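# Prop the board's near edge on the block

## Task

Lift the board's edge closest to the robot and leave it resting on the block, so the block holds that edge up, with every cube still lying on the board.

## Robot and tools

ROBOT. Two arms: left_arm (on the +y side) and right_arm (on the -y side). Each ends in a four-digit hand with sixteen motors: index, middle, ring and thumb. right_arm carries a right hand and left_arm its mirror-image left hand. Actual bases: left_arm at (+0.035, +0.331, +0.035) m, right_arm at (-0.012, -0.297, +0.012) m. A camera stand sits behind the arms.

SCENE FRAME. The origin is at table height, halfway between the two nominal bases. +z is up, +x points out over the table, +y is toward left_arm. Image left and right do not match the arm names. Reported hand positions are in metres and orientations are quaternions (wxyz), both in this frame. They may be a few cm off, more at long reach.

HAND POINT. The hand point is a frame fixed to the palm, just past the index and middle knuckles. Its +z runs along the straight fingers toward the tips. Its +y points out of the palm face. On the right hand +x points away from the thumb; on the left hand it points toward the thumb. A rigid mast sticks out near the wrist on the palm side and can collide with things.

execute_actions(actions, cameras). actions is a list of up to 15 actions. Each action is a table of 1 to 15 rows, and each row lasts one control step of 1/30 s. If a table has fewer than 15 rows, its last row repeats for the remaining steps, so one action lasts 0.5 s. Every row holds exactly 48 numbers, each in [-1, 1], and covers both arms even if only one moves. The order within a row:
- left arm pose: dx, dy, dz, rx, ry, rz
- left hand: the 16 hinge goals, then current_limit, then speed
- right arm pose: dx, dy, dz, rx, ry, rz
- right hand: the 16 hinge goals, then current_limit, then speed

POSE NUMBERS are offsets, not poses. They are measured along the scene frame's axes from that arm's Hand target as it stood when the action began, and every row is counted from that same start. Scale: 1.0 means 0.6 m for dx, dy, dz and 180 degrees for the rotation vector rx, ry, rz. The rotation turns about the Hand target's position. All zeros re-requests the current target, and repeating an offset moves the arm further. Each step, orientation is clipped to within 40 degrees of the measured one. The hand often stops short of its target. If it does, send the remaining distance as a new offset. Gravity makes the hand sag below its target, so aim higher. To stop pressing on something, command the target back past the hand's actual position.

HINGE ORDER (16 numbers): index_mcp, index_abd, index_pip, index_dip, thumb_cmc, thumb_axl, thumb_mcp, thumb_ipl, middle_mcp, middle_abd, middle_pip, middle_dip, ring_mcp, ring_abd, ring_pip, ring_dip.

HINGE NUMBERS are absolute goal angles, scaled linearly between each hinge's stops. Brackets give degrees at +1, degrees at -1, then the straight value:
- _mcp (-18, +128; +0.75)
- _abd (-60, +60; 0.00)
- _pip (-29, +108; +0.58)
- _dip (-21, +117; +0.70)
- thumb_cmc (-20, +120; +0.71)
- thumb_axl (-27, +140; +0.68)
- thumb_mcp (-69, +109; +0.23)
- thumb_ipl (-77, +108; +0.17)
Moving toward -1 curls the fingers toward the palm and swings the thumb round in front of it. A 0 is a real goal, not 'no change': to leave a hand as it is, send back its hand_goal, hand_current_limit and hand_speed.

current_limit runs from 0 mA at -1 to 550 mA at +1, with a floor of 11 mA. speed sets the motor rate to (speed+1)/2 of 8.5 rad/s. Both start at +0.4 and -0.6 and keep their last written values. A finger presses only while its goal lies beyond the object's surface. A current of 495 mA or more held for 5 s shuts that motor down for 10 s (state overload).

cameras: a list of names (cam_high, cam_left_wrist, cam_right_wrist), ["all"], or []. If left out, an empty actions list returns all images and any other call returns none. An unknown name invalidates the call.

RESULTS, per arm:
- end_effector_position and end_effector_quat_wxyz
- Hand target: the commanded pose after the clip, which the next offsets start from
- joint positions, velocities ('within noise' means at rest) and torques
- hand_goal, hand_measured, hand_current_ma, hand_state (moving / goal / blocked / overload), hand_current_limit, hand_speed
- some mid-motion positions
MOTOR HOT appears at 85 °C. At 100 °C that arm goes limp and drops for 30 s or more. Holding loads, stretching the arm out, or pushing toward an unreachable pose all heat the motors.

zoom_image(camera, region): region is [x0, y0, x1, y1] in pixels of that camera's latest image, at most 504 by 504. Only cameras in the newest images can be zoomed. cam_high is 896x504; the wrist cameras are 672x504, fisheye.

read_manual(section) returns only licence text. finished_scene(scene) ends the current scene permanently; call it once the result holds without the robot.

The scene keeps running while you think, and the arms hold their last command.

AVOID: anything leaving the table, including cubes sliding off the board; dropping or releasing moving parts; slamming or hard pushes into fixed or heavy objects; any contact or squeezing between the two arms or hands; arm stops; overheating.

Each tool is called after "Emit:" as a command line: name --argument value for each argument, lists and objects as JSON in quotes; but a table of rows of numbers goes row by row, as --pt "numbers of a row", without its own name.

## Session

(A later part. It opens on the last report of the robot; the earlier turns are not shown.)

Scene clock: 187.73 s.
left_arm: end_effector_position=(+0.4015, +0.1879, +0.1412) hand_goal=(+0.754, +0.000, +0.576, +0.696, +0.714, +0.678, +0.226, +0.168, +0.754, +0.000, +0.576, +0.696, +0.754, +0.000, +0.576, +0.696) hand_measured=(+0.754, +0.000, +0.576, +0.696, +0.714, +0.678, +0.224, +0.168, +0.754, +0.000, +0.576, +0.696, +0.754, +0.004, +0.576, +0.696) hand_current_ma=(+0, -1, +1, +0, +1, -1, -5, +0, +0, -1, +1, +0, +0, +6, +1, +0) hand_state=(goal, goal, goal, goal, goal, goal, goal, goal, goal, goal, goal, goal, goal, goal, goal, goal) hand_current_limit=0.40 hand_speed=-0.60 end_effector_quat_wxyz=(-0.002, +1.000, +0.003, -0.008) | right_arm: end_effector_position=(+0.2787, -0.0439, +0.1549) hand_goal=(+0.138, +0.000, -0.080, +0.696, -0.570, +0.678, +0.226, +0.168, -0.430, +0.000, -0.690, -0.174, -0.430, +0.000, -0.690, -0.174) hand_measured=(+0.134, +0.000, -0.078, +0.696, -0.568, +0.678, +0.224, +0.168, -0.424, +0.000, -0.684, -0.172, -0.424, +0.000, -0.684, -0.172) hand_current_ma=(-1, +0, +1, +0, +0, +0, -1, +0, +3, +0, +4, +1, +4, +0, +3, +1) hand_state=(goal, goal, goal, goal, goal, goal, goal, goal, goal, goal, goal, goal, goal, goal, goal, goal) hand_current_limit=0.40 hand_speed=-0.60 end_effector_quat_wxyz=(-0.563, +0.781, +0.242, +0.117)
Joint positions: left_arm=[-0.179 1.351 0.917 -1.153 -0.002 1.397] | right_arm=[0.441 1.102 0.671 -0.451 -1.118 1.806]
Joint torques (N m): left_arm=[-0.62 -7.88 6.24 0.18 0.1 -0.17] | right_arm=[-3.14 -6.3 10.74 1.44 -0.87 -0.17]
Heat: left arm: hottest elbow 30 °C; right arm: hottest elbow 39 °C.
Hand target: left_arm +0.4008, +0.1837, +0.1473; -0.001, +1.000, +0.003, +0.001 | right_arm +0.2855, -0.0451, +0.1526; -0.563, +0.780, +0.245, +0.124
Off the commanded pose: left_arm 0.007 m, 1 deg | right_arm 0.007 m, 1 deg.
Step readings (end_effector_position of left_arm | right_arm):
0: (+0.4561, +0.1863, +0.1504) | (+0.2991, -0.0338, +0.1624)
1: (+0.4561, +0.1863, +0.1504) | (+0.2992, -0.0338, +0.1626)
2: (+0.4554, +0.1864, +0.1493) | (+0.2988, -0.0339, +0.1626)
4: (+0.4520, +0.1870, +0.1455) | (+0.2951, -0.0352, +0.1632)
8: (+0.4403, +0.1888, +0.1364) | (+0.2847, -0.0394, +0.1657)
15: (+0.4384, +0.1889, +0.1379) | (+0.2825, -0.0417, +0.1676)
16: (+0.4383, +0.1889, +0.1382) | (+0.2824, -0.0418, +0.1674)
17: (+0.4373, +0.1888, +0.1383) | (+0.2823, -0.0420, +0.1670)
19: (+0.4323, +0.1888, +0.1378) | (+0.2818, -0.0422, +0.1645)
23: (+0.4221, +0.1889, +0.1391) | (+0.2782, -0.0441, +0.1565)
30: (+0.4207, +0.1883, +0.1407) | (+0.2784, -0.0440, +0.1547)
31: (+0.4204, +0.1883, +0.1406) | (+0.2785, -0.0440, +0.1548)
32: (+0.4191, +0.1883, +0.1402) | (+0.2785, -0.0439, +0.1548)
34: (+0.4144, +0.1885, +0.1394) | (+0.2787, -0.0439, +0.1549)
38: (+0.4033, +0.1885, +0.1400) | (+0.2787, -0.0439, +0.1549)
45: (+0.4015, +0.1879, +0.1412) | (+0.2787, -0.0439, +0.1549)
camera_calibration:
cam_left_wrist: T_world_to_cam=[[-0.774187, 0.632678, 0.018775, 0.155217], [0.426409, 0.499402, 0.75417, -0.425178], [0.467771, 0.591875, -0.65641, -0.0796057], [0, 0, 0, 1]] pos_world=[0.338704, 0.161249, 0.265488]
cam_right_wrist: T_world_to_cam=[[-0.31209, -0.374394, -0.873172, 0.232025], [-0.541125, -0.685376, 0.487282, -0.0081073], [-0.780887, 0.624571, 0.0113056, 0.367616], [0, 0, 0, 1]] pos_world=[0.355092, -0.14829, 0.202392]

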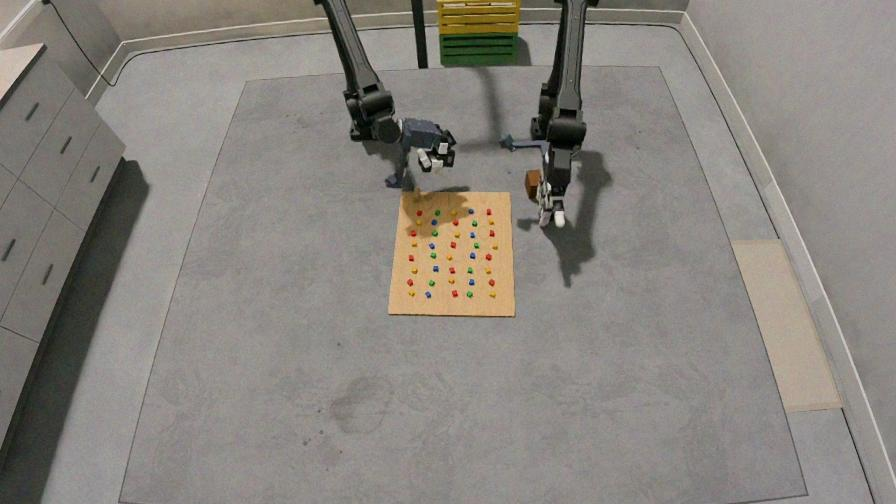

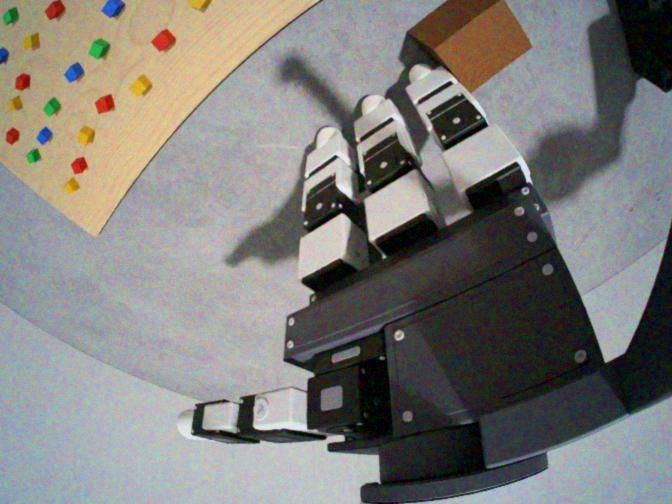

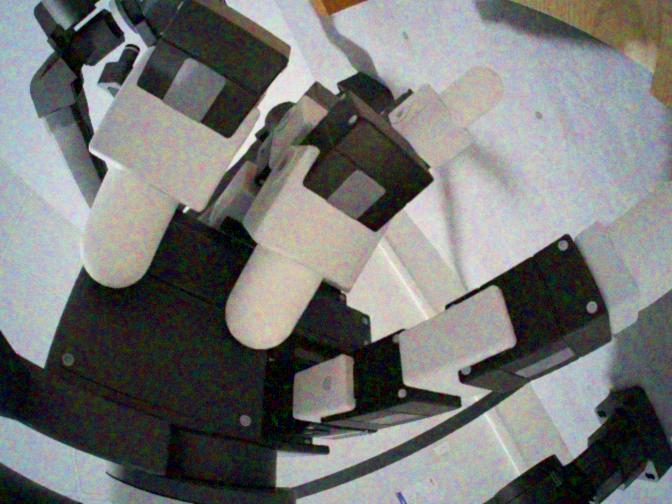

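Emit:
execute_actions --actions '[[[0.0167,-0.023,0,0,0,0,0.754,0,0.576,0.696,0.714,0.678,0.226,0.168,0.754,0,0.576,0.696,0.754,0,0.576,0.696,0.4,-0.6,-0.02,-0.008,0,0,0,0,0.137,0,-0.08,0.696,-0.571,0.678,0.225,0.168,-0.43,0,-0.69,-0.174,-0.43,0,-0.69,-0.174,0.4,-0.6]],[[-0.0333,0,0,0,0,0,0.754,0,0.576,0.696,0.714,0.678,0.226,0.168,0.754,0,0.576,0.696,0.754,0,0.576,0.696,0.4,-0.6,0,0,-0.033,0,0,0,0.137,0,-0.08,0.696,-0.571,0.678,0.225,0.168,-0.43,0,-0.69,-0.174,-0.43,0,-0.69,-0.174,0.4,-0.6]],[[-0.0333,0,0,0,0,0,0.754,0,0.576,0.696,0.714,0.678,0.226,0.168,0.754,0,0.576,0.696,0.754,0,0.576,0.696,0.4,-0.6,0,0,-0.025,0,0,0,0.137,0,-0.08,0.696,-0.571,0.678,0.225,0.168,-0.43,0,-0.69,-0.174,-0.43,0,-0.69,-0.174,0.4,-0.6]]]' --cameras '["all"]'

Emit:
zoom_image --camera "cam_high" --region '[500, 160, 580, 240]'

Emit:
zoom_image --camera "cam_right_wrist" --region '[400, 0, 672, 300]'

Emit:
zoom_image --camera "cam_high" --region '[380, 120, 480, 220]'

Scene clock: 207.30 s.
left_arm: end_effector_position=(+0.3737, +0.1731, +0.1424) hand_goal=(+0.754, +0.000, +0.576, +0.696, +0.714, +0.678, +0.226, +0.168, +0.754, +0.000, +0.576, +0.696, +0.754, +0.000, +0.576, +0.696) hand_measured=(+0.754, +0.000, +0.576, +0.696, +0.714, +0.678, +0.224, +0.168, +0.754, +0.000, +0.576, +0.696, +0.754, +0.004, +0.576, +0.696) hand_current_ma=(+0, -1, +1, +0, +1, -1, -5, +0, +0, -1, +1, +0, +0, +6, +1, +0) hand_state=(goal, goal, goal, goal, goal, goal, goal, goal, goal, goal, goal, goal, goal, goal, goal, goal) hand_current_limit=0.40 hand_speed=-0.60 end_effector_quat_wxyz=(-0.002, +1.000, +0.002, -0.003) | right_arm: end_effector_position=(+0.2672, -0.0486, +0.1192) hand_goal=(+0.138, +0.000, -0.080, +0.696, -0.570, +0.678, +0.226, +0.168, -0.430, +0.000, -0.690, -0.174, -0.430, +0.000, -0.690, -0.174) hand_measured=(+0.134, +0.000, -0.078, +0.696, -0.568, +0.678, +0.224, +0.168, -0.424, +0.000, -0.684, -0.172, -0.424, +0.000, -0.684, -0.172) hand_current_ma=(-1, +0, +1, +0, +0, +0, -1, +0, +3, +0, +4, +1, +4, +0, +3, +1) hand_state=(goal, goal, goal, goal, goal, goal, goal, goal, goal, goal, goal, goal, goal, goal, goal, goal) hand_current_limit=0.40 hand_speed=-0.60 end_effector_quat_wxyz=(-0.563, +0.781, +0.243, +0.117)
Joint positions: left_arm=[-0.239 1.278 0.853 -1.153 -0.003 1.338] | right_arm=[0.441 1.123 0.58 -0.342 -1.119 1.803]
Joint torques (N m): left_arm=[-0.56 -7 6.2 -0.2 0.11 -0.2] | right_arm=[-3.02 -6.24 10.22 1.52 -0.84 -0.14]
Heat: left arm: hottest elbow 29 °C; right arm: hottest elbow 38 °C.
Hand target: left_arm +0.3709, +0.1698, +0.1474; -0.001, +1.000, +0.003, +0.001 | right_arm +0.2734, -0.0498, +0.1178; -0.563, +0.780, +0.245, +0.124
Off the commanded pose: left_arm 0.007 m, 0 deg | right_arm 0.007 m, 1 deg.
Step readings (end_effector_position of left_arm | right_arm):
0: (+0.4016, +0.1879, +0.1412) | (+0.2787, -0.0439, +0.1549)
1: (+0.4015, +0.1877, +0.1412) | (+0.2787, -0.0439, +0.1549)
2: (+0.4014, +0.1870, +0.1412) | (+0.2784, -0.0440, +0.1544)
4: (+0.4011, +0.1849, +0.1411) | (+0.2766, -0.0447, +0.1520)
8: (+0.3991, +0.1780, +0.1411) | (+0.2710, -0.0470, +0.1453)
15: (+0.3988, +0.1757, +0.1411) | (+0.2691, -0.0478, +0.1453)
16: (+0.3989, +0.1757, +0.1411) | (+0.2691, -0.0478, +0.1454)
17: (+0.3990, +0.1757, +0.1411) | (+0.2691, -0.0478, +0.1450)
19: (+0.3987, +0.1749, +0.1411) | (+0.2695, -0.0477, +0.1433)
23: (+0.3951, +0.1743, +0.1408) | (+0.2668, -0.0488, +0.1368)
30: (+0.3923, +0.1739, +0.1410) | (+0.2670, -0.0487, +0.1350)
31: (+0.3921, +0.1739, +0.1410) | (+0.2673, -0.0486, +0.1352)
32: (+0.3908, +0.1740, +0.1405) | (+0.2676, -0.0484, +0.1348)
34: (+0.3859, +0.1743, +0.1401) | (+0.2688, -0.0479, +0.1327)
38: (+0.3751, +0.1739, +0.1410) | (+0.2673, -0.0486, +0.1236)
45: (+0.3736, +0.1731, +0.1424) | (+0.2668, -0.0488, +0.1190)
camera_calibration:
cam_left_wrist: T_world_to_cam=[[-0.773878, 0.633238, 0.0110843, 0.143854], [0.419705, 0.499656, 0.757754, -0.404878], [0.474301, 0.591061, -0.652446, -0.0599671], [0, 0, 0, 1]] pos_world=[0.309697, 0.14665, 0.266078]
cam_right_wrist: T_world_to_cam=[[-0.311022, -0.375035, -0.873278, 0.195127], [-0.540255, -0.686189, 0.487103, -0.000424029], [-0.781914, 0.623293, 0.0108052, 0.362232], [0, 0, 0, 1]] pos_world=[0.343694, -0.152888, 0.166693]

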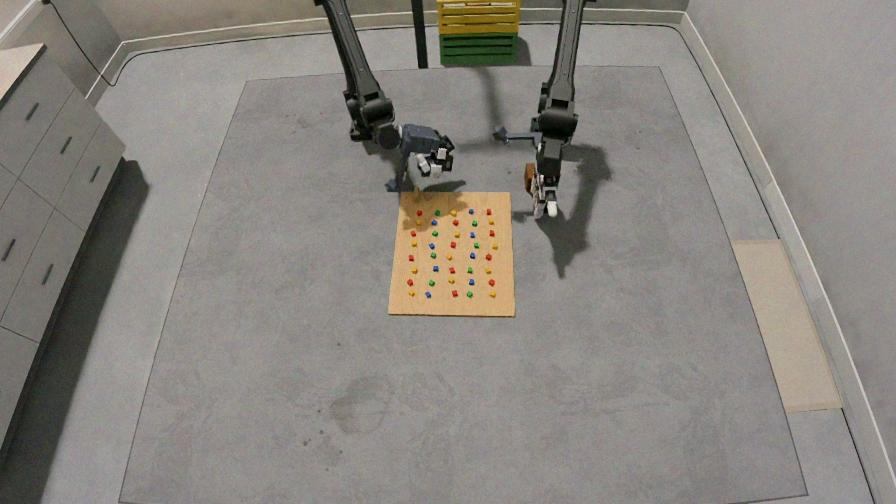

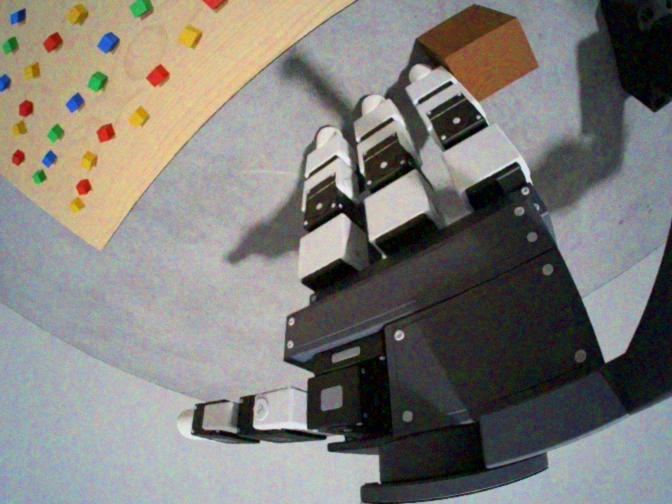

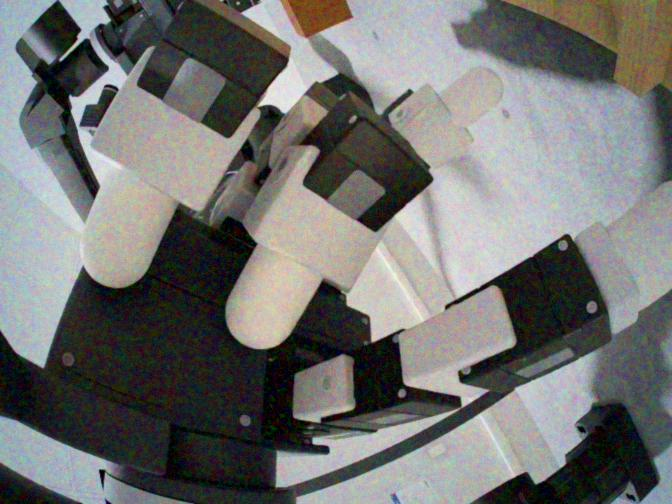

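Scaled by 6.300 from the camera's 896x504 image, which has a finer 1280x720 frame.

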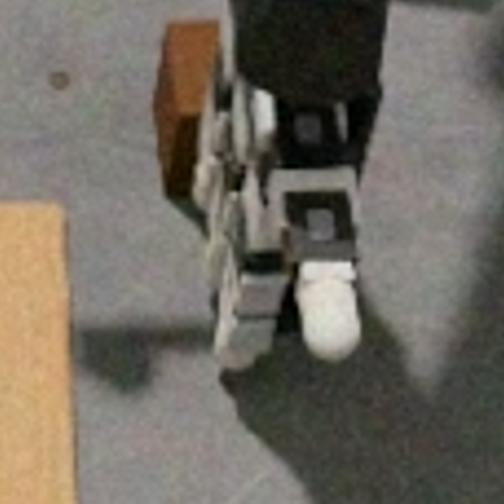

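Scaled by 1.680 from the camera's 672x504 image, which has a finer 960x720 frame.

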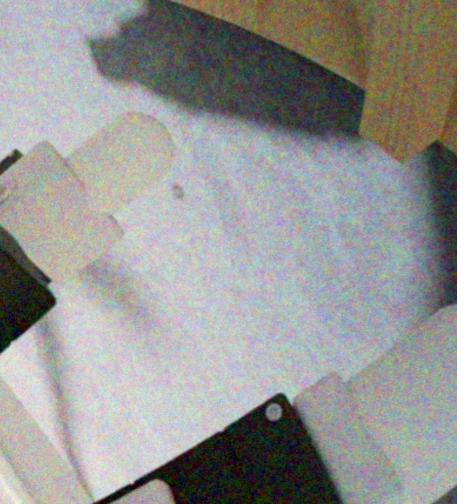

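Scaled by 5.040 from the camera's 896x504 image, which has a finer 1280x720 frame.

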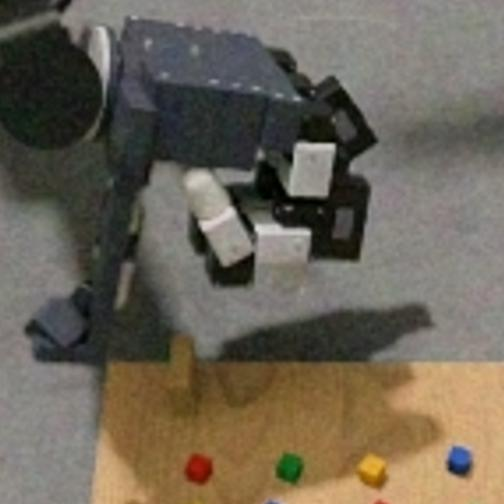

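Emit:
zoom_image --camera "cam_right_wrist" --region '[552, 0, 672, 120]'

Scaled by 4.200 from the camera's 672x504 image, which has a finer 960x720 frame.

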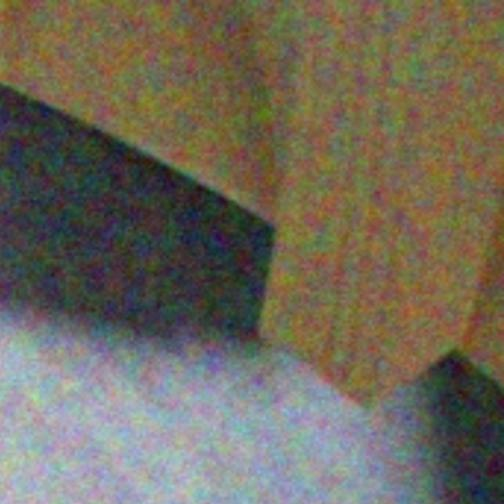

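Emit:
execute_actions --actions '[[[-0.0333,0,0,0,0,0,0.754,0,0.576,0.696,0.714,0.678,0.226,0.168,0.754,0,0.576,0.696,0.754,0,0.576,0.696,0.4,-0.6,0.036,-0.02,0,0,0,-0.0444,0.26,-0.233,-0.489,0.696,-0.571,0.678,0.225,0.168,-0.43,0,-0.69,-0.174,-0.43,0,-0.69,-0.174,0.4,-0.6]],[[-0.015,0,0,0,0,0,0.754,0,0.576,0.696,0.714,0.678,0.226,0.168,0.754,0,0.576,0.696,0.754,0,0.576,0.696,0.4,-0.6,0,0,-0.033,0,0,0,0.26,-0.233,-0.489,0.696,-0.571,0.678,0.225,0.168,-0.43,0,-0.69,-0.174,-0.43,0,-0.69,-0.174,0.4,-0.6]],[[0.035,0,0,0,0,0,0.754,0,0.576,0.696,0.714,0.678,0.226,0.168,0.754,0,0.576,0.696,0.754,0,0.576,0.696,0.4,-0.6,0,0,0,0,0,0,0.26,-0.233,-0.489,0.696,-0.571,0.678,0.225,0.168,-0.43,0,-0.69,-0.174,-0.43,0,-0.69,-0.174,0.4,-0.6]]]' --cameras '["all"]'

Emit:
zoom_image --camera "cam_high" --region '[500, 160, 580, 240]'

Emit:
zoom_image --camera "cam_right_wrist" --region '[400, 0, 672, 300]'

Emit:
zoom_image --camera "cam_high" --region '[380, 120, 480, 220]'

Scene clock: 255.67 s.
left_arm: end_effector_position=(+0.3460, +0.1728, +0.1346) hand_goal=(+0.754, +0.000, +0.576, +0.696, +0.714, +0.678, +0.226, +0.168, +0.754, +0.000, +0.576, +0.696, +0.754, +0.000, +0.576, +0.696) hand_measured=(+0.754, +0.000, +0.576, +0.696, +0.714, +0.678, +0.224, +0.168, +0.754, +0.000, +0.576, +0.696, +0.754, +0.006, +0.576, +0.696) hand_current_ma=(+0, -1, +1, +0, +1, -1, -5, +0, +0, -1, +1, +0, +0, +7, +1, +0) hand_state=(goal, goal, goal, goal, goal, goal, goal, goal, goal, goal, goal, goal, goal, goal, goal, goal) hand_current_limit=0.40 hand_speed=-0.60 end_effector_quat_wxyz=(-0.005, +1.000, +0.003, -0.013) | right_arm: end_effector_position=(+0.2922, -0.0607, +0.1003) hand_goal=(+0.260, -0.232, -0.488, +0.696, -0.570, +0.678, +0.226, +0.168, -0.430, +0.000, -0.690, -0.174, -0.430, +0.000, -0.690, -0.174) hand_measured=(+0.252, -0.226, -0.484, +0.696, -0.568, +0.678, +0.224, +0.168, -0.424, +0.000, -0.684, -0.172, -0.424, +0.000, -0.684, -0.172) hand_current_ma=(-5, +2, +2, +0, +0, +0, -1, +0, +3, +0, +4, +1, +4, +0, +3, +1) hand_state=(goal, goal, goal, goal, goal, goal, goal, goal, goal, goal, goal, goal, goal, goal, goal, goal) hand_current_limit=0.40 hand_speed=-0.60 end_effector_quat_wxyz=(-0.552, +0.793, +0.199, +0.164)
Joint positions: left_arm=[-0.261 1.225 0.788 -1.161 -0.003 1.315] | right_arm=[0.404 1.157 0.517 -0.1 -1.049 1.938]
Joint torques (N m): left_arm=[0.97 -3.96 9.52 -0.1 0.06 -0.02] | right_arm=[-2.78 -6.48 9.84 1.59 -0.51 0.14]
Heat: left arm: hottest elbow 30 °C; right arm: hottest elbow 38 °C.
Hand target: left_arm +0.3628, +0.1700, +0.1472; -0.001, +1.000, +0.003, +0.001 | right_arm +0.2950, -0.0618, +0.0978; -0.553, +0.795, +0.190, +0.163
Off the commanded pose: left_arm 0.021 m, 2 deg | right_arm 0.004 m, 1 deg.
Step readings (end_effector_position of left_arm | right_arm):
0: (+0.3737, +0.1731, +0.1424) | (+0.2672, -0.0486, +0.1192)
1: (+0.3734, +0.1732, +0.1422) | (+0.2676, -0.0486, +0.1193)
2: (+0.3723, +0.1731, +0.1419) | (+0.2706, -0.0496, +0.1189)
4: (+0.3673, +0.1733, +0.1412) | (+0.2783, -0.0522, +0.1184)
8: (+0.3571, +0.1732, +0.1420) | (+0.2916, -0.0591, +0.1189)
15: (+0.3549, +0.1727, +0.1428) | (+0.2936, -0.0603, +0.1180)
16: (+0.3549, +0.1727, +0.1429) | (+0.2934, -0.0604, +0.1175)
17: (+0.3546, +0.1726, +0.1429) | (+0.2936, -0.0603, +0.1173)
19: (+0.3526, +0.1722, +0.1429) | (+0.2941, -0.0600, +0.1153)
23: (+0.3481, +0.1726, +0.1433) | (+0.2924, -0.0607, +0.1057)
30: (+0.3466, +0.1726, +0.1431) | (+0.2916, -0.0610, +0.0997)
31: (+0.3466, +0.1726, +0.1431) | (+0.2918, -0.0609, +0.0999)
32: (+0.3466, +0.1726, +0.1431) | (+0.2920, -0.0608, +0.1001)
34: (+0.3466, +0.1726, +0.1426) | (+0.2921, -0.0608, +0.1002)
38: (+0.3463, +0.1727, +0.1382) | (+0.2922, -0.0607, +0.1002)
45: (+0.3460, +0.1728, +0.1346) | (+0.2922, -0.0607, +0.1003)
camera_calibration:
cam_left_wrist: T_world_to_cam=[[-0.773982, 0.632546, 0.028928, 0.120487], [0.433437, 0.495941, 0.752446, -0.390521], [0.461611, 0.594918, -0.658018, -0.0472056], [0, 0, 0, 1]] pos_world=[0.284312, 0.145545, 0.259298]
cam_right_wrist: T_world_to_cam=[[-0.334029, -0.330045, -0.88289, 0.19224], [-0.63752, -0.610823, 0.469536, 0.0487344], [-0.694258, 0.719698, -0.00637794, 0.371436], [0, 0, 0, 1]] pos_world=[0.353155, -0.174106, 0.149213]

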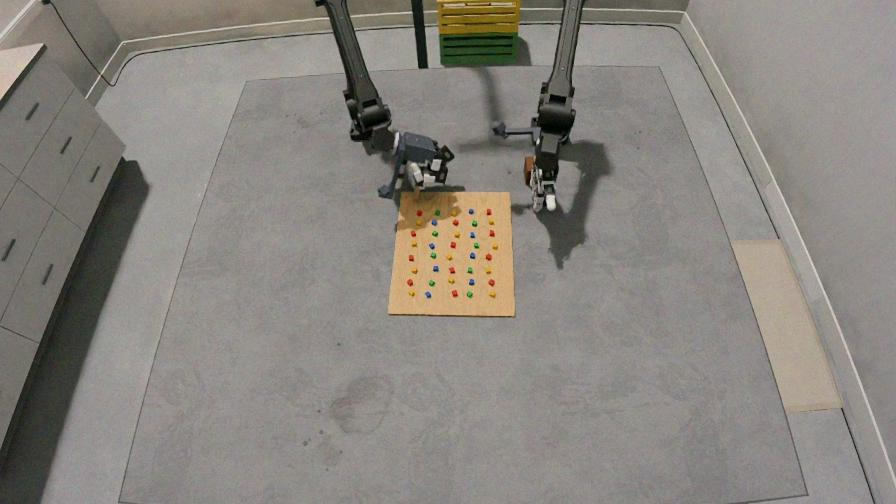

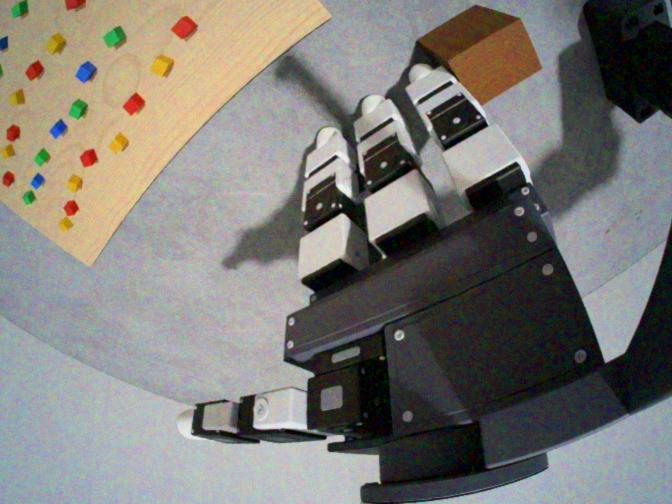

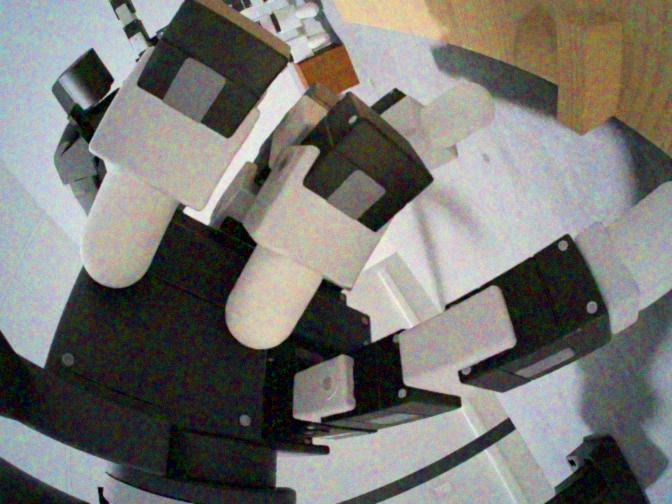

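Scaled by 6.300 from the camera's 896x504 image, which has a finer 1280x720 frame.

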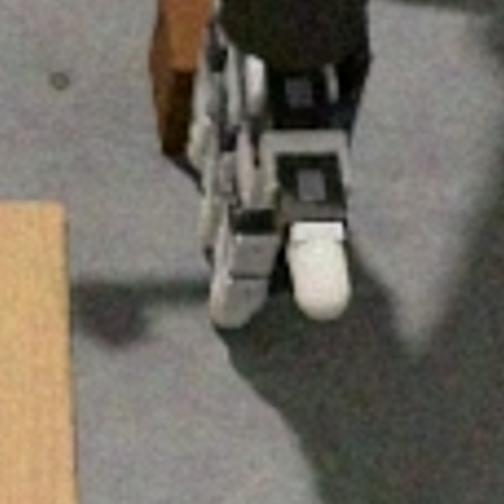

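Scaled by 1.680 from the camera's 672x504 image, which has a finer 960x720 frame.

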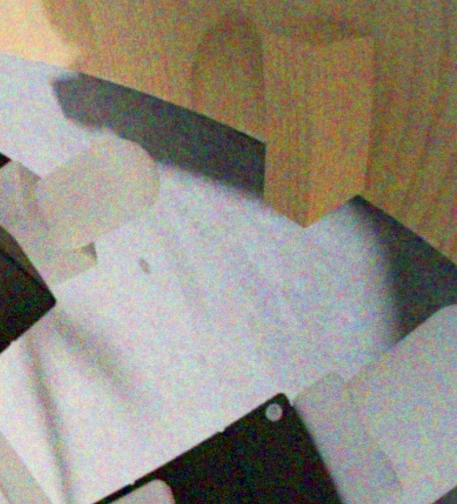

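Scaled by 5.040 from the camera's 896x504 image, which has a finer 1280x720 frame.

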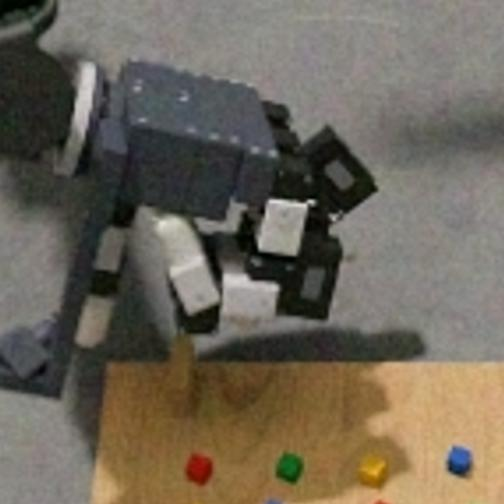

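Emit:
execute_actions --actions '[[[0.0167,0,0.05,0,0,0,0.754,0,0.576,0.696,0.714,0.678,0.226,0.168,0.754,0,0.576,0.696,0.754,0,0.576,0.696,0.4,-0.6,0.018,0.018,0,0,0,0,0.26,-0.233,-0.489,0.696,-0.571,0.678,0.225,0.168,-0.43,0,-0.69,-0.174,-0.43,0,-0.69,-0.174,0.4,-0.6]],[[0,0,0.067,0,0,0,0.754,0,0.576,0.696,0.714,0.678,0.226,0.168,0.754,0,0.576,0.696,0.754,0,0.576,0.696,0.4,-0.6,0,0,-0.03,0,0,0,0.26,-0.233,-0.489,0.696,-0.571,0.678,0.225,0.168,-0.43,0,-0.69,-0.174,-0.43,0,-0.69,-0.174,0.4,-0.6]],[[-0.084,0.0345,0,0,0,0,0.754,0,0.576,0.696,0.714,0.678,0.226,0.168,0.754,0,0.576,0.696,0.754,0,0.576,0.696,0.4,-0.6,0,0,-0.02,0,0,0,0.26,-0.233,-0.489,0.696,-0.571,0.678,0.225,0.168,-0.43,0,-0.69,-0.174,-0.43,0,-0.69,-0.174,0.4,-0.6]],[[-0.084,0.0345,0,0,0,0,0.754,0,0.576,0.696,0.714,0.678,0.226,0.168,0.754,0,0.576,0.696,0.754,0,0.576,0.696,0.4,-0.6,0,0,0,0,0,0,0.26,-0.233,-0.489,0.696,-0.571,0.678,0.225,0.168,-0.43,0,-0.69,-0.174,-0.43,0,-0.69,-0.174,0.4,-0.6]],[[-0.084,0.0345,0,0,0,0,0.754,0,0.576,0.696,0.714,0.678,0.226,0.168,0.754,0,0.576,0.696,0.754,0,0.576,0.696,0.4,-0.6,0,0,0,0,0,0,0.26,-0.233,-0.489,0.696,-0.571,0.678,0.225,0.168,-0.43,0,-0.69,-0.174,-0.43,0,-0.69,-0.174,0.4,-0.6]]]' --cameras '["all"]'

Emit:
zoom_image --camera "cam_high" --region '[500, 120, 580, 200]'

Emit:
zoom_image --camera "cam_right_wrist" --region '[400, 0, 672, 300]'

Emit:
zoom_image --camera "cam_high" --region '[380, 120, 480, 220]'

Scene clock: 274.80 s.
left_arm: end_effector_position=(+0.2237, +0.2296, +0.2149) hand_goal=(+0.754, +0.000, +0.576, +0.696, +0.714, +0.678, +0.226, +0.168, +0.754, +0.000, +0.576, +0.696, +0.754, +0.000, +0.576, +0.696) hand_measured=(+0.754, +0.000, +0.576, +0.696, +0.714, +0.678, +0.222, +0.168, +0.754, +0.000, +0.576, +0.696, +0.754, +0.002, +0.576, +0.696) hand_current_ma=(+0, +0, +1, +0, +1, -1, -6, +0, +0, +0, +1, +0, -1, +2, +1, +0) hand_state=(goal, goal, goal, goal, goal, goal, goal, goal, goal, goal, goal, goal, goal, goal, goal, goal) hand_current_limit=0.40 hand_speed=-0.60 end_effector_quat_wxyz=(-0.001, +1.000, +0.004, +0.001) | right_arm: end_effector_position=(+0.3079, -0.0549, +0.0716) hand_goal=(+0.260, -0.232, -0.488, +0.696, -0.570, +0.678, +0.226, +0.168, -0.430, +0.000, -0.690, -0.174, -0.430, +0.000, -0.690, -0.174) hand_measured=(+0.252, -0.226, -0.484, +0.696, -0.568, +0.678, +0.224, +0.168, -0.424, +0.000, -0.684, -0.172, -0.424, +0.000, -0.684, -0.172) hand_current_ma=(-5, +2, +2, +0, +0, +0, -1, +0, +3, +0, +4, +1, +4, +0, +3, +1) hand_state=(goal, goal, goal, goal, goal, goal, goal, goal, goal, goal, goal, goal, goal, goal, goal, goal) hand_current_limit=0.40 hand_speed=-0.60 end_effector_quat_wxyz=(-0.551, +0.794, +0.193, +0.170)
Joint positions: left_arm=[-0.113 0.725 0.712 -1.555 -0.003 1.462] | right_arm=[0.408 1.278 0.506 0.058 -1.034 1.965]
Joint torques (N m): left_arm=[1.44 -0.32 7.36 -0.39 0.1 0.06] | right_arm=[-1.55 -7.18 8.91 1.62 -0.5 0.13]
Heat: left arm: hottest elbow 30 °C; right arm: hottest elbow 38 °C.
Hand target: left_arm +0.2217, +0.2320, +0.2176; -0.001, +1.000, +0.003, +0.001 | right_arm +0.3059, -0.0510, +0.0680; -0.553, +0.795, +0.190, +0.163
Off the commanded pose: left_arm 0.004 m, 0 deg | right_arm 0.006 m, 1 deg.
Step readings (end_effector_position of left_arm | right_arm):
0: (+0.3460, +0.1728, +0.1346) | (+0.2922, -0.0607, +0.1003)
1: (+0.3463, +0.1727, +0.1350) | (+0.2923, -0.0607, +0.1003)
2: (+0.3463, +0.1727, +0.1360) | (+0.2929, -0.0608, +0.1000)
4: (+0.3475, +0.1724, +0.1419) | (+0.2948, -0.0607, +0.0980)
8: (+0.3564, +0.1701, +0.1570) | (+0.2959, -0.0606, +0.0903)
15: (+0.3590, +0.1695, +0.1629) | (+0.2956, -0.0595, +0.0884)
16: (+0.3583, +0.1696, +0.1630) | (+0.2957, -0.0595, +0.0885)
17: (+0.3572, +0.1699, +0.1641) | (+0.2968, -0.0590, +0.0888)
19: (+0.3549, +0.1705, +0.1696) | (+0.3000, -0.0578, +0.0882)
23: (+0.3588, +0.1695, +0.1854) | (+0.3037, -0.0565, +0.0828)
30: (+0.3605, +0.1691, +0.1949) | (+0.3057, -0.0557, +0.0812)
31: (+0.3600, +0.1692, +0.1951) | (+0.3059, -0.0557, +0.0813)
32: (+0.3590, +0.1700, +0.1960) | (+0.3067, -0.0554, +0.0816)
34: (+0.3530, +0.1729, +0.1994) | (+0.3083, -0.0547, +0.0808)
38: (+0.3333, +0.1813, +0.2097) | (+0.3086, -0.0546, +0.0751)
45: (+0.3262, +0.1861, +0.2168) | (+0.3074, -0.0551, +0.0713)
46: (+0.3255, +0.1863, +0.2162) | (+0.3076, -0.0550, +0.0714)
47: (+0.3225, +0.1874, +0.2147) | (+0.3077, -0.0550, +0.0715)
49: (+0.3106, +0.1918, +0.2101) | (+0.3078, -0.0549, +0.0716)
53: (+0.2829, +0.2021, +0.2077) | (+0.3079, -0.0549, +0.0716)
60: (+0.2753, +0.2075, +0.2147) | (+0.3079, -0.0549, +0.0716)
61: (+0.2745, +0.2079, +0.2143) | (+0.3079, -0.0549, +0.0716)
62: (+0.2717, +0.2088, +0.2134) | (+0.3079, -0.0549, +0.0716)
64: (+0.2608, +0.2131, +0.2108) | (+0.3079, -0.0549, +0.0716)
68: (+0.2348, +0.2223, +0.2099) | (+0.3079, -0.0549, +0.0716)
75: (+0.2256, +0.2287, +0.2151) | (+0.3079, -0.0549, +0.0716)
camera_calibration:
cam_left_wrist: T_world_to_cam=[[-0.775588, 0.631232, 0.00287041, -0.00614065], [0.41131, 0.501913, 0.76086, -0.424365], [0.478839, 0.591295, -0.64891, 0.0233754], [0, 0, 0, 1]] pos_world=[0.15859, 0.203048, 0.338068]
cam_right_wrist: T_world_to_cam=[[-0.337093, -0.323628, -0.8841, 0.175464], [-0.648778, -0.600646, 0.467238, 0.0798785], [-0.682243, 0.731087, -0.00748908, 0.375034], [0, 0, 0, 1]] pos_world=[0.366836, -0.169419, 0.120614]

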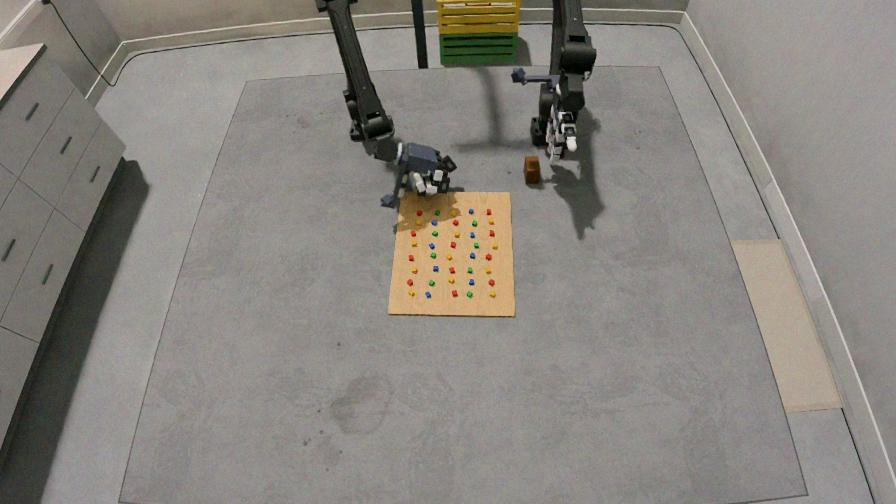

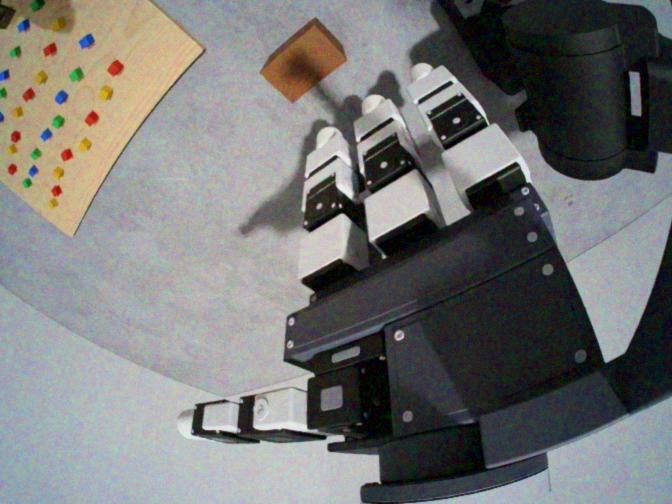

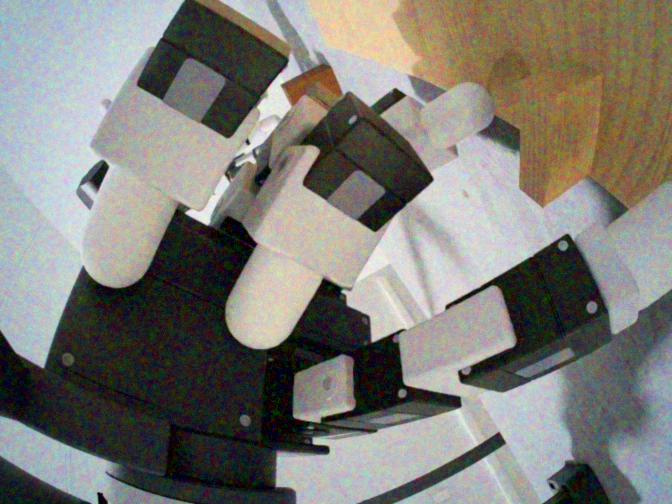

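Scaled by 6.300 from the camera's 896x504 image, which has a finer 1280x720 frame.

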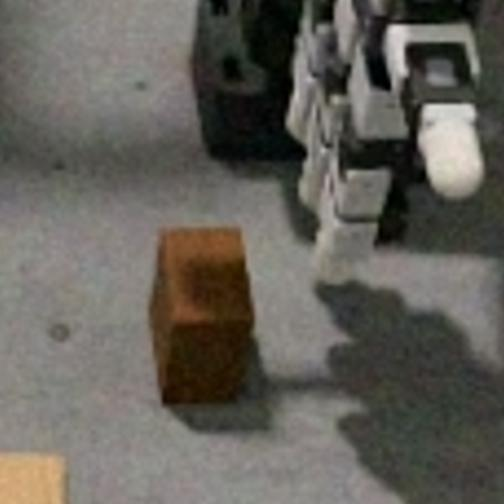

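Scaled by 1.680 from the camera's 672x504 image, which has a finer 960x720 frame.

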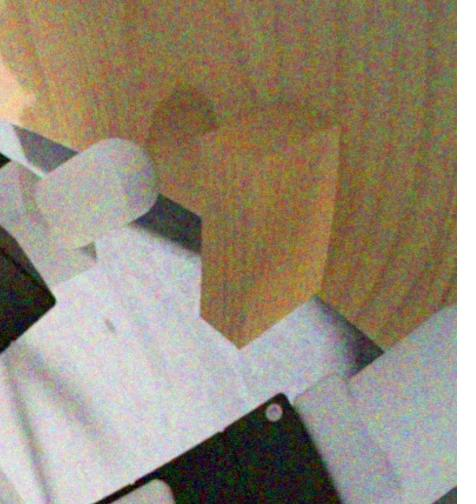

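Scaled by 5.040 from the camera's 896x504 image, which has a finer 1280x720 frame.

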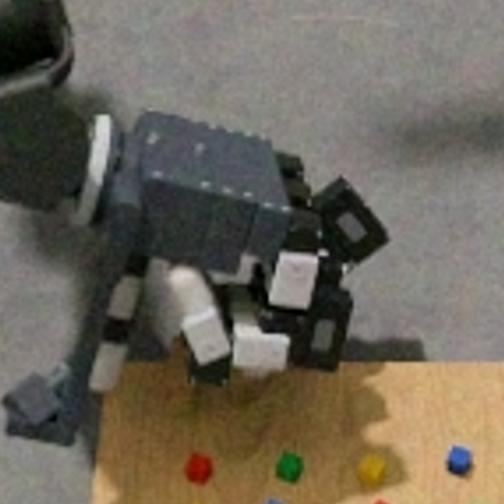

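Emit:
execute_actions --actions '[[[0,0,-0.06,0,0,0,0.754,0,0.576,0.696,0.714,0.678,0.226,0.168,0.754,0,0.576,0.696,0.754,0,0.576,0.696,0.4,-0.6,-0.013,0.01,0,0,0,0,0.26,-0.233,-0.489,0.696,-0.571,0.678,0.225,0.168,-0.43,0,-0.69,-0.174,-0.43,0,-0.69,-0.174,0.4,-0.6]],[[0,0,-0.06,0,0,0,0.754,0,0.576,0.696,0.714,0.678,0.226,0.168,0.754,0,0.576,0.696,0.754,0,0.576,0.696,0.4,-0.6,0,0,-0.033,0,0,0,0.26,-0.233,-0.489,0.696,-0.571,0.678,0.225,0.168,-0.43,0,-0.69,-0.174,-0.43,0,-0.69,-0.174,0.4,-0.6]],[[0,-0.0333,0,0,0,0,0.754,0,0.576,0.696,0.714,0.678,0.226,0.168,0.754,0,0.576,0.696,0.754,0,0.576,0.696,0.4,-0.6,0,0,0,0,0,0,0.26,-0.233,-0.489,0.696,-0.571,0.678,0.225,0.168,-0.43,0,-0.69,-0.174,-0.43,0,-0.69,-0.174,0.4,-0.6]],[[0,-0.0333,0,0,0,0,0.754,0,0.576,0.696,0.714,0.678,0.226,0.168,0.754,0,0.576,0.696,0.754,0,0.576,0.696,0.4,-0.6,0,0,0,0,0,0,0.26,-0.233,-0.489,0.696,-0.571,0.678,0.225,0.168,-0.43,0,-0.69,-0.174,-0.43,0,-0.69,-0.174,0.4,-0.6]]]' --cameras '["all"]'

Emit:
zoom_image --camera "cam_high" --region '[500, 120, 580, 200]'

Emit:
zoom_image --camera "cam_right_wrist" --region '[400, 0, 672, 300]'

Emit:
zoom_image --camera "cam_high" --region '[380, 120, 480, 220]'

Scene clock: 297.20 s.
left_arm: end_effector_position=(+0.2145, +0.1962, +0.1416) hand_goal=(+0.754, +0.000, +0.576, +0.696, +0.714, +0.678, +0.226, +0.168, +0.754, +0.000, +0.576, +0.696, +0.754, +0.000, +0.576, +0.696) hand_measured=(+0.756, +0.000, +0.578, +0.696, +0.714, +0.678, +0.222, +0.168, +0.754, +0.000, +0.576, +0.696, +0.754, +0.002, +0.576, +0.696) hand_current_ma=(+1, +0, +2, +0, +1, -1, -6, +0, +0, +0, +1, +0, -1, +2, +1, +0) hand_state=(goal, goal, goal, goal, goal, goal, goal, goal, goal, goal, goal, goal, goal, goal, goal, goal) hand_current_limit=0.40 hand_speed=-0.60 end_effector_quat_wxyz=(-0.002, +1.000, +0.003, -0.008) | right_arm: end_effector_position=(+0.3029, -0.0447, +0.0608) hand_goal=(+0.260, -0.232, -0.488, +0.696, -0.570, +0.678, +0.226, +0.168, -0.430, +0.000, -0.690, -0.174, -0.430, +0.000, -0.690, -0.174) hand_measured=(+0.250, -0.236, -0.510, +0.684, -0.568, +0.678, +0.224, +0.168, -0.424, +0.000, -0.684, -0.172, -0.424, +0.000, -0.684, -0.172) hand_current_ma=(-8, -2, -23, -9, +0, +0, -1, +0, +3, +0, +4, +1, +4, +0, +3, +1) hand_state=(goal, goal, blocked, goal, goal, goal, goal, goal, goal, goal, goal, goal, goal, goal, goal, goal) hand_current_limit=0.40 hand_speed=-0.60 end_effector_quat_wxyz=(-0.556, +0.789, +0.197, +0.175)
Joint positions: left_arm=[-0.319 0.766 0.535 -1.356 0 1.257] | right_arm=[0.44 1.312 0.474 0.178 -1.018 2.009]
Joint torques (N m): left_arm=[-0.79 0.79 7.8 0.72 -0.01 -0.17] | right_arm=[-1.85 -6.42 7.68 1.59 -0.19 0.04]
Heat: left arm: hottest elbow 31 °C; right arm: hottest elbow 38 °C.
Hand target: left_arm +0.2218, +0.1920, +0.1455; -0.001, +1.000, +0.003, +0.001 | right_arm +0.2981, -0.0450, +0.0481; -0.553, +0.795, +0.190, +0.163
Off the commanded pose: left_arm 0.009 m, 1 deg | right_arm 0.014 m, 2 deg.
Step readings (end_effector_position of left_arm | right_arm):
0: (+0.2237, +0.2296, +0.2149) | (+0.3079, -0.0549, +0.0716)
1: (+0.2235, +0.2296, +0.2146) | (+0.3079, -0.0548, +0.0716)
2: (+0.2229, +0.2297, +0.2130) | (+0.3080, -0.0547, +0.0713)
4: (+0.2216, +0.2299, +0.2040) | (+0.3073, -0.0532, +0.0707)
8: (+0.2147, +0.2307, +0.1839) | (+0.3015, -0.0496, +0.0680)
15: (+0.2171, +0.2305, +0.1805) | (+0.2992, -0.0484, +0.0670)
16: (+0.2172, +0.2305, +0.1803) | (+0.2995, -0.0483, +0.0672)
17: (+0.2181, +0.2305, +0.1785) | (+0.2999, -0.0482, +0.0671)
19: (+0.2194, +0.2305, +0.1698) | (+0.3013, -0.0476, +0.0659)
23: (+0.2139, +0.2311, +0.1510) | (+0.3023, -0.0460, +0.0612)
30: (+0.2170, +0.2307, +0.1464) | (+0.3030, -0.0448, +0.0609)
31: (+0.2173, +0.2307, +0.1464) | (+0.3029, -0.0448, +0.0608)
32: (+0.2175, +0.2303, +0.1464) | (+0.3028, -0.0448, +0.0607)
34: (+0.2171, +0.2270, +0.1462) | (+0.3029, -0.0448, +0.0608)
38: (+0.2144, +0.2174, +0.1456) | (+0.3029, -0.0447, +0.0609)
45: (+0.2159, +0.2150, +0.1448) | (+0.3029, -0.0447, +0.0608)
46: (+0.2160, +0.2148, +0.1447) | (+0.3029, -0.0447, +0.0608)
47: (+0.2162, +0.2140, +0.1446) | (+0.3029, -0.0447, +0.0608)
49: (+0.2149, +0.2087, +0.1441) | (+0.3029, -0.0447, +0.0608)
53: (+0.2117, +0.1985, +0.1428) | (+0.3029, -0.0447, +0.0608)
60: (+0.2134, +0.1963, +0.1417) | (+0.3029, -0.0447, +0.0608)
camera_calibration:
cam_left_wrist: T_world_to_cam=[[-0.774488, 0.632332, 0.0180075, 0.00541832], [0.425572, 0.499763, 0.754404, -0.349764], [0.468034, 0.59194, -0.656164, 0.00308187], [0, 0, 0, 1]] pos_world=[0.151604, 0.169548, 0.265788]
cam_right_wrist: T_world_to_cam=[[-0.323651, -0.313737, -0.892647, 0.16441], [-0.651313, -0.610456, 0.450705, 0.0892462], [-0.686325, 0.727264, -0.00676618, 0.365157], [0, 0, 0, 1]] pos_world=[0.361955, -0.159503, 0.109008]

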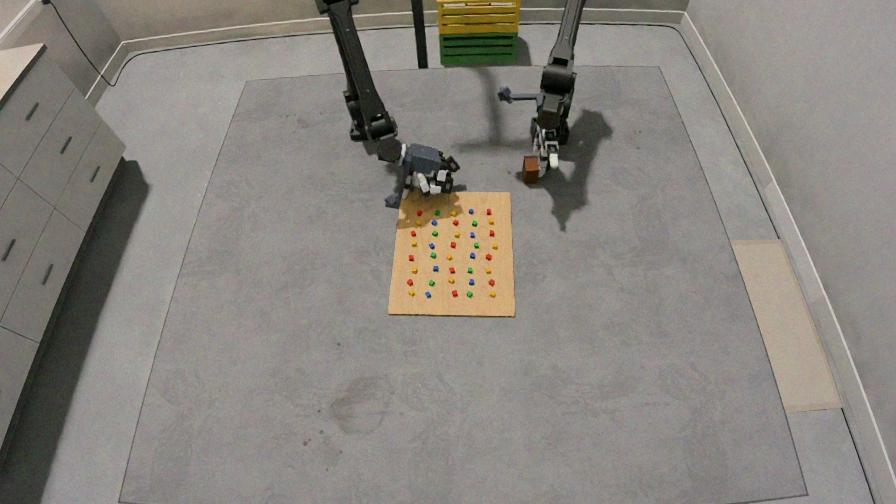

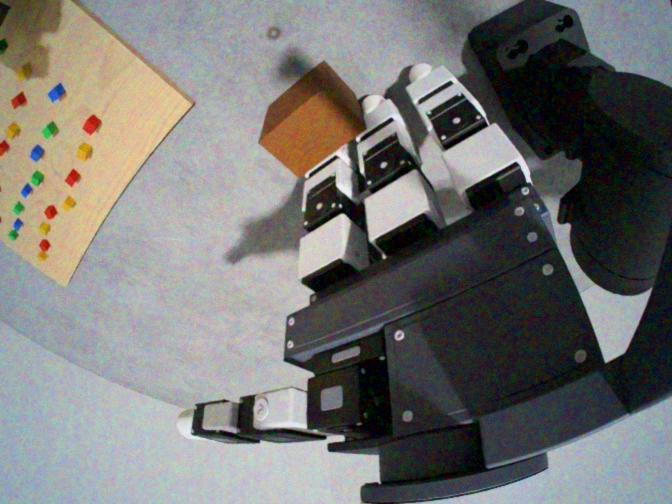

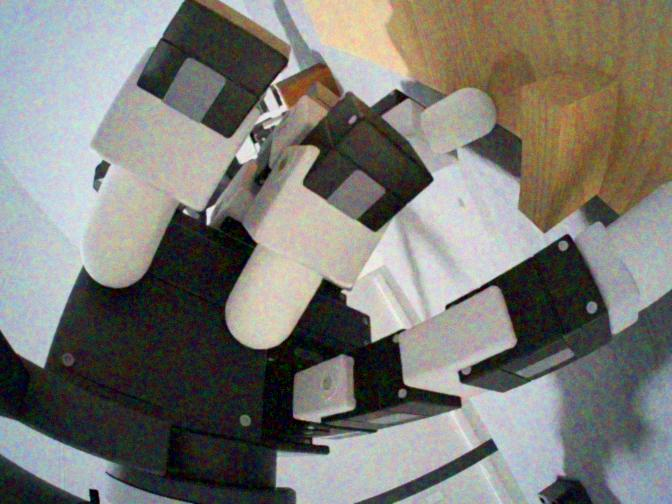

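Scaled by 6.300 from the camera's 896x504 image, which has a finer 1280x720 frame.

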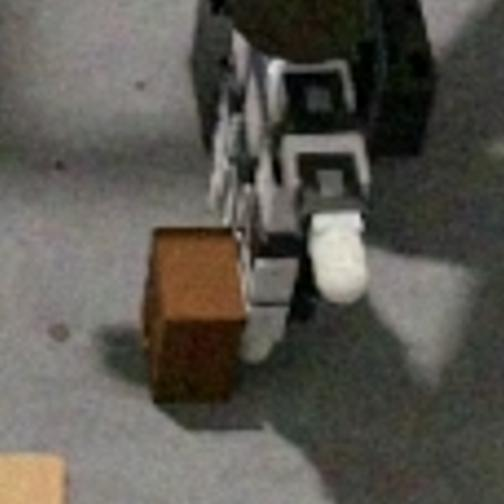

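Scaled by 1.680 from the camera's 672x504 image, which has a finer 960x720 frame.

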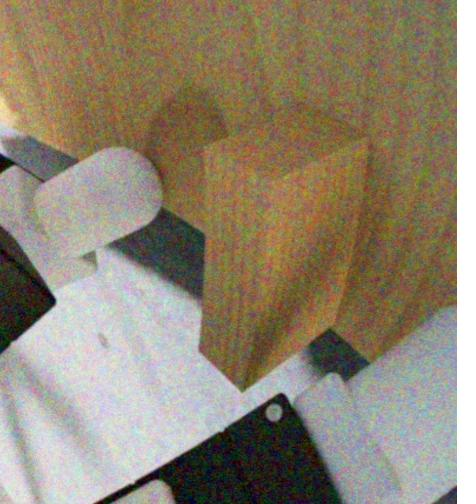

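Scaled by 5.040 from the camera's 896x504 image, which has a finer 1280x720 frame.

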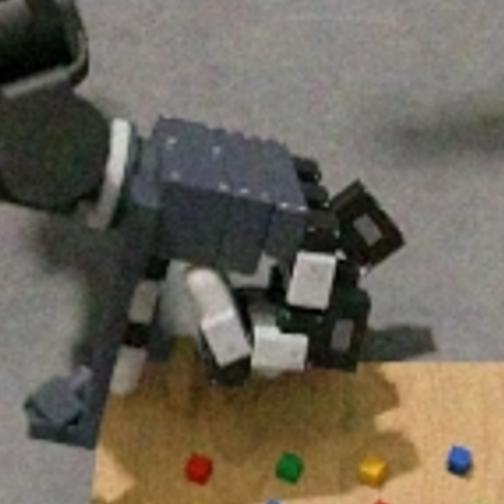

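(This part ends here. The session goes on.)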